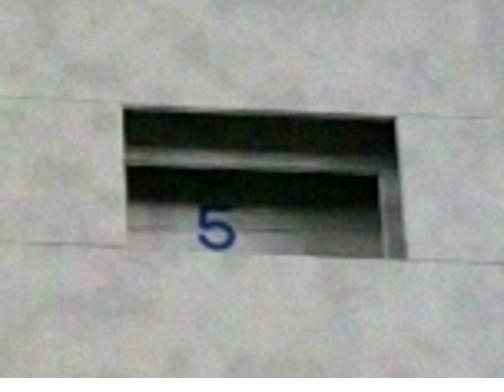

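>>> move(
  arm2={"target": [0.240, 0.03, 0.94, 0.1045, 0.9945, 0, 0], "speed": 0.12, "joints": {"hand_ring_mcp": -0.2, "hand_ring_pip": -0.3, "hand_ring_dip": 0.05, "hand_index_mcp": 0.918, "hand_middle_mcp": 0.918, "hand_middle_pip": 0.577, "hand_index_pip": 0.577, "hand_index_dip": -0.6, "hand_middle_abd": -0.25, "hand_index_abd": -0.40, "hand_current_limit": 0.7}},
  cameras=["cam_tips"],
)

>>> move(
  arm2={"target": [0.240, -0.084, 0.935, 0.1045, 0.9945, 0, 0], "speed": 0.12},
  cameras=["cam_tips", "cam_east", "cam_front"],
)

Scene clock: 1291.47 s.
Joint torques (N m): arm1=[-0.66 -15.36 -4.96 3.13 0.63 -0.19 0.03] | arm2=[0.1 -16.71 3.4 0.75 -0.32 -0.62 -0.26] | arm3=[0.32 -13.89 2.01 4.82 0.01 0.75 0.14] | arm4=[0.28 -13.74 -4.67 3.31 0.09 -0.73 0.05]
Motor temperatures (°C): arm1=[35 42 32 34 40 46 44] | arm2=[31 33 31 32 40 41 39] | arm3=[35 39 29 30 38 47 40] | arm4=[35 39 34 33 36 48 41]
Flange force (N): arm1=[0.8 -10.5 4.6] | arm2=[0.0 -1.6 -2.0] | arm3=[5.6 0.3 -0.9] | arm4=[0.4 -4.2 0.6]
move: arm2 done
Joint velocities: within noise
arm1, arm3, arm4: as last shown
arm1.index_mcp_current_ma: -7
arm1.index_abd_current_ma: 8
arm1.index_pip_current_ma: 4
arm1.index_dip_current_ma: 4
arm1.middle_mcp_current_ma: 6
arm1.middle_abd_current_ma: 6
arm1.middle_pip_current_ma: 1
arm1.middle_dip_current_ma: 2
arm1.ring_mcp_current_ma: 9
arm1.ring_abd_current_ma: 16
arm1.ring_pip_current_ma: 10
arm1.ring_dip_current_ma: 9
arm1.thumb_cmc_current_ma: -4
arm1.thumb_axl_current_ma: 2
arm1.thumb_mcp_current_ma: -2
arm1.thumb_ipl_current_ma: -1
arm2.joint_positions: joint1_rad=+0.948 joint2_rad=+1.339 joint3_rad=+0.602 joint4_rad=+2.091 joint5_rad=+0.991 joint6_rad=-0.767 joint7_rad=-0.789 hand_index_mcp=+0.916 hand_index_abd=-0.389 hand_index_pip=+0.575 hand_index_dip=-0.599 hand_middle_mcp=+0.915 hand_middle_abd=-0.250 hand_middle_pip=+0.574 hand_middle_dip=+0.695 hand_ring_mcp=-0.180 hand_ring_abd=+0.001 hand_ring_pip=-0.294 hand_ring_dip=+0.051 hand_thumb_cmc=-0.803 hand_thumb_axl=+0.677 hand_thumb_mcp=+0.222 hand_thumb_ipl=+0.168 hand_current_limit=+0.700 hand_speed=-0.600
arm2.joint_status: all done
arm2.hand_state: goal,goal,goal,goal,goal,goal,goal,goal,goal,goal,goal,goal,goal,goal,goal,goal
arm2.index_mcp_current_ma: -16
arm2.index_abd_current_ma: 22
arm2.index_pip_current_ma: -3
arm2.index_dip_current_ma: 2
arm2.middle_mcp_current_ma: 0
arm2.middle_abd_current_ma: -5
arm2.middle_pip_current_ma: -16
arm2.middle_dip_current_ma: -7
arm2.ring_mcp_current_ma: 92
arm2.ring_abd_current_ma: 4
arm2.ring_pip_current_ma: 27
arm2.ring_dip_current_ma: 3
arm2.thumb_cmc_current_ma: -6
arm2.thumb_axl_current_ma: 7
arm2.thumb_mcp_current_ma: -12
arm2.thumb_ipl_current_ma: -5
arm2.hand_goal_index_mcp: 0.918
arm2.hand_goal_index_abd: -0.400
arm2.hand_goal_index_pip: 0.578
arm2.hand_goal_index_dip: -0.600
arm2.hand_goal_middle_mcp: 0.918
arm2.hand_goal_middle_abd: -0.250
arm2.hand_goal_middle_pip: 0.578
arm2.hand_goal_middle_dip: 0.696
arm2.hand_goal_ring_mcp: -0.200
arm2.hand_goal_ring_abd: 0.000
arm2.hand_goal_ring_pip: -0.300
arm2.hand_goal_ring_dip: 0.050
arm2.hand_goal_thumb_cmc: -0.800
arm2.hand_goal_thumb_axl: 0.678
arm2.hand_goal_thumb_mcp: 0.226
arm2.hand_goal_thumb_ipl: 0.168
arm2.hand: x=+0.2400 y=+0.0300 z=+0.9400 quat_wxyz=(+0.104, +0.995, +0.000, +0.000)
arm2.hand_target: x=+0.2400 y=+0.0300 z=+0.9400 quat_wxyz=(+0.104, +0.995, +0.000, +0.000)
arm2.hand_status: done (0.000 m and 0.0 deg from the pose sent, 0.117 m and 0.0 deg at the start)
arm3.index_mcp_current_ma: 1
arm3.index_abd_current_ma: 7
arm3.index_pip_current_ma: 13
arm3.index_dip_current_ma: -10
arm3.middle_mcp_current_ma: 6
arm3.middle_abd_current_ma: -3
arm3.middle_pip_current_ma: -2
arm3.middle_dip_current_ma: -13
arm3.ring_mcp_current_ma: -5
arm3.ring_abd_current_ma: 9
arm3.ring_pip_current_ma: 4
arm3.ring_dip_current_ma: -5
arm3.thumb_cmc_current_ma: -4
arm3.thumb_axl_current_ma: -1
arm3.thumb_mcp_current_ma: -9
arm3.thumb_ipl_current_ma: -9
arm4.index_mcp_current_ma: 6
arm4.index_abd_current_ma: 5
arm4.index_pip_current_ma: 6
arm4.index_dip_current_ma: 6
arm4.middle_mcp_current_ma: 1
arm4.middle_abd_current_ma: -6
arm4.middle_pip_current_ma: 4
arm4.middle_dip_current_ma: -7
arm4.ring_mcp_current_ma: -4
arm4.ring_abd_current_ma: 13
arm4.ring_pip_current_ma: -3
arm4.ring_dip_current_ma: 1
arm4.thumb_cmc_current_ma: 1
arm4.thumb_axl_current_ma: 11
arm4.thumb_mcp_current_ma: -5
arm4.thumb_ipl_current_ma: -7

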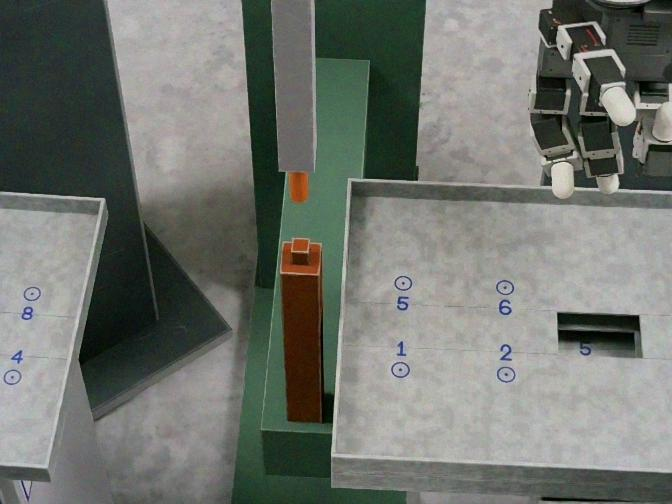

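Scene clock: 1293.10 s.
Joint torques (N m): arm1=[-0.69 -15.35 -4.98 3.11 0.63 -0.21 0.05] | arm2=[0.17 -19.62 3.3 -1.84 -0.42 -0.34 -0.31] | arm3=[0.26 -13.92 1.98 4.73 -0.03 0.71 0.24] | arm4=[0.23 -13.63 -4.7 3.34 0.11 -0.78 0.06]
Motor temperatures (°C): arm1=[35 42 32 34 40 46 44] | arm2=[31 33 31 32 40 41 39] | arm3=[35 39 29 30 38 47 40] | arm4=[35 39 34 33 36 48 41]
Flange force (N): arm1=[0.8 -10.6 4.5] | arm2=[0.0 -2.0 -2.0] | arm3=[5.1 0.0 -0.9] | arm4=[0.0 -3.9 0.7]
move: arm2 done
Joint velocities: within noise
arm1, arm3, arm4: as last shown
arm1.index_mcp_current_ma: -11
arm1.index_abd_current_ma: 10
arm1.index_pip_current_ma: 10
arm1.index_dip_current_ma: -1
arm1.middle_mcp_current_ma: -3
arm1.middle_abd_current_ma: 4
arm1.middle_pip_current_ma: 5
arm1.middle_dip_current_ma: 7
arm1.ring_mcp_current_ma: -3
arm1.ring_abd_current_ma: 15
arm1.ring_pip_current_ma: 8
arm1.thumb_axl_current_ma: 0
arm1.thumb_mcp_current_ma: 1
arm1.thumb_ipl_current_ma: 3
arm2.joint_positions: joint1_rad=+0.935 joint2_rad=+1.308 joint3_rad=+0.530 joint4_rad=+1.753 joint5_rad=+1.386 joint6_rad=-0.555 joint7_rad=-1.308 hand_index_mcp=+0.916 hand_index_abd=-0.389 hand_index_pip=+0.575 hand_index_dip=-0.599 hand_middle_mcp=+0.915 hand_middle_abd=-0.250 hand_middle_pip=+0.574 hand_middle_dip=+0.695 hand_ring_mcp=-0.180 hand_ring_abd=+0.001 hand_ring_pip=-0.294 hand_ring_dip=+0.051 hand_thumb_cmc=-0.803 hand_thumb_axl=+0.677 hand_thumb_mcp=+0.222 hand_thumb_ipl=+0.168 hand_current_limit=+0.700 hand_speed=-0.600
arm2.joint_status: not commanded
arm2.hand_state: goal,goal,goal,goal,goal,goal,goal,goal,goal,goal,goal,goal,goal,goal,goal,goal
arm2.index_mcp_current_ma: -14
arm2.index_abd_current_ma: 21
arm2.index_pip_current_ma: -1
arm2.index_dip_current_ma: 2
arm2.middle_mcp_current_ma: 0
arm2.middle_abd_current_ma: -5
arm2.middle_pip_current_ma: -18
arm2.middle_dip_current_ma: -8
arm2.ring_mcp_current_ma: 87
arm2.ring_abd_current_ma: 5
arm2.ring_pip_current_ma: 28
arm2.ring_dip_current_ma: 0
arm2.thumb_cmc_current_ma: -11
arm2.thumb_axl_current_ma: 11
arm2.thumb_mcp_current_ma: -14
arm2.thumb_ipl_current_ma: -5
arm2.hand_goal_index_mcp: 0.918
arm2.hand_goal_index_abd: -0.400
arm2.hand_goal_index_pip: 0.578
arm2.hand_goal_index_dip: -0.600
arm2.hand_goal_middle_mcp: 0.918
arm2.hand_goal_middle_abd: -0.250
arm2.hand_goal_middle_pip: 0.578
arm2.hand_goal_middle_dip: 0.696
arm2.hand_goal_ring_mcp: -0.200
arm2.hand_goal_ring_abd: 0.000
arm2.hand_goal_ring_pip: -0.300
arm2.hand_goal_ring_dip: 0.050
arm2.hand_goal_thumb_cmc: -0.800
arm2.hand_goal_thumb_axl: 0.678
arm2.hand_goal_thumb_mcp: 0.226
arm2.hand_goal_thumb_ipl: 0.168
arm2.hand: x=+0.2400 y=-0.0839 z=+0.9349 quat_wxyz=(+0.104, +0.995, +0.000, +0.000)
arm2.hand_target: x=+0.2400 y=-0.0840 z=+0.9350 quat_wxyz=(+0.105, +0.995, +0.000, +0.000)
arm2.hand_status: done (0.000 m and 0.0 deg from the pose sent, 0.114 m and 0.0 deg at the start)
arm3.index_mcp_current_ma: 6
arm3.index_abd_current_ma: 1
arm3.index_pip_current_ma: 6
arm3.index_dip_current_ma: -8
arm3.middle_mcp_current_ma: -3
arm3.middle_dip_current_ma: -3
arm3.ring_mcp_current_ma: -1
arm3.ring_abd_current_ma: 4
arm3.ring_pip_current_ma: 6
arm3.ring_dip_current_ma: -2
arm3.thumb_cmc_current_ma: 0
arm3.thumb_axl_current_ma: -3
arm3.thumb_mcp_current_ma: -10
arm3.thumb_ipl_current_ma: -8
arm4.index_mcp_current_ma: -6
arm4.index_abd_current_ma: -5
arm4.index_pip_current_ma: 10
arm4.index_dip_current_ma: -4
arm4.middle_mcp_current_ma: 2
arm4.middle_abd_current_ma: -18
arm4.middle_pip_current_ma: -9
arm4.middle_dip_current_ma: -14
arm4.ring_mcp_current_ma: 5
arm4.ring_abd_current_ma: -8
arm4.ring_pip_current_ma: -10
arm4.ring_dip_current_ma: -1
arm4.thumb_cmc_current_ma: 3
arm4.thumb_axl_current_ma: 10
arm4.thumb_mcp_current_ma: -8
arm4.thumb_ipl_current_ma: 5
pictures: cam_east, cam_front, cam_tips

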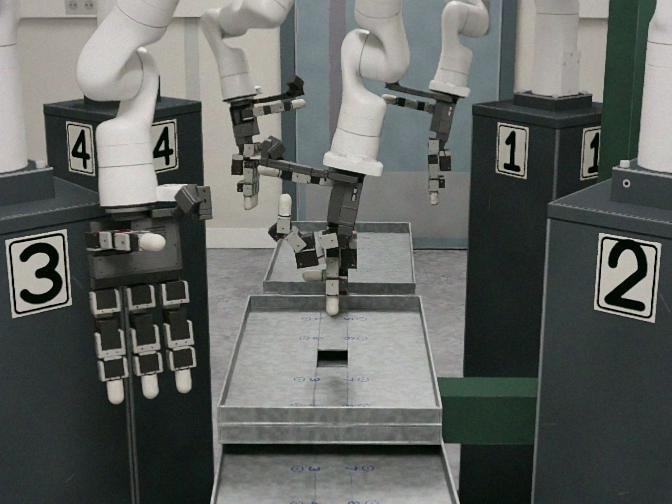

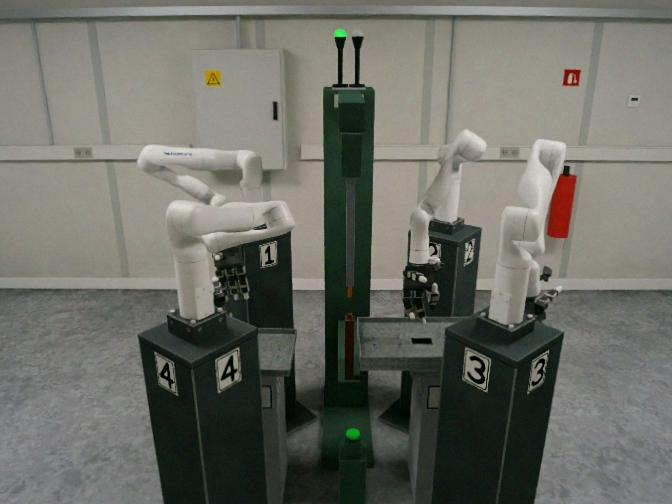

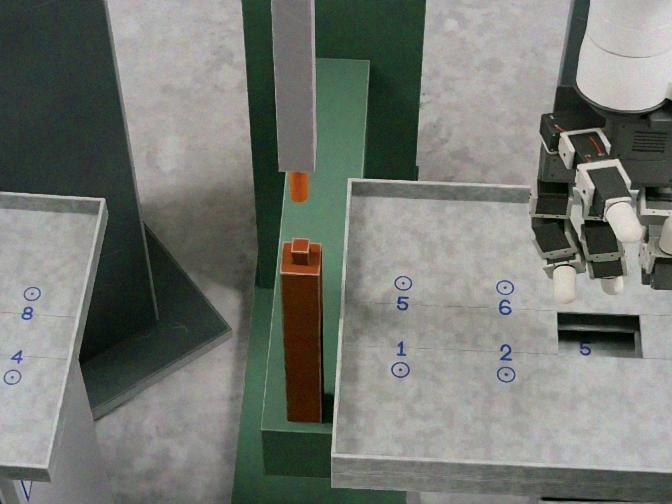

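>>> zoom_image(
  camera="cam_tips",
  region=[500, 150, 672, 380],
)

>>> zoom_image(
  camera="cam_east",
  region=[220, 130, 440, 390],
)

Scaled by 2.191.

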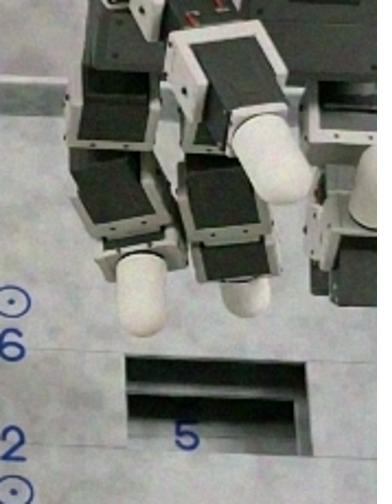

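Scaled by 1.938.

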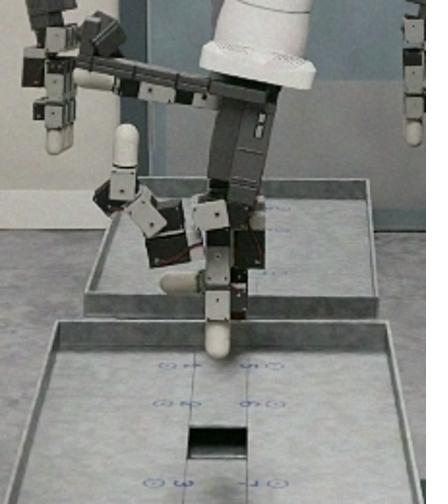

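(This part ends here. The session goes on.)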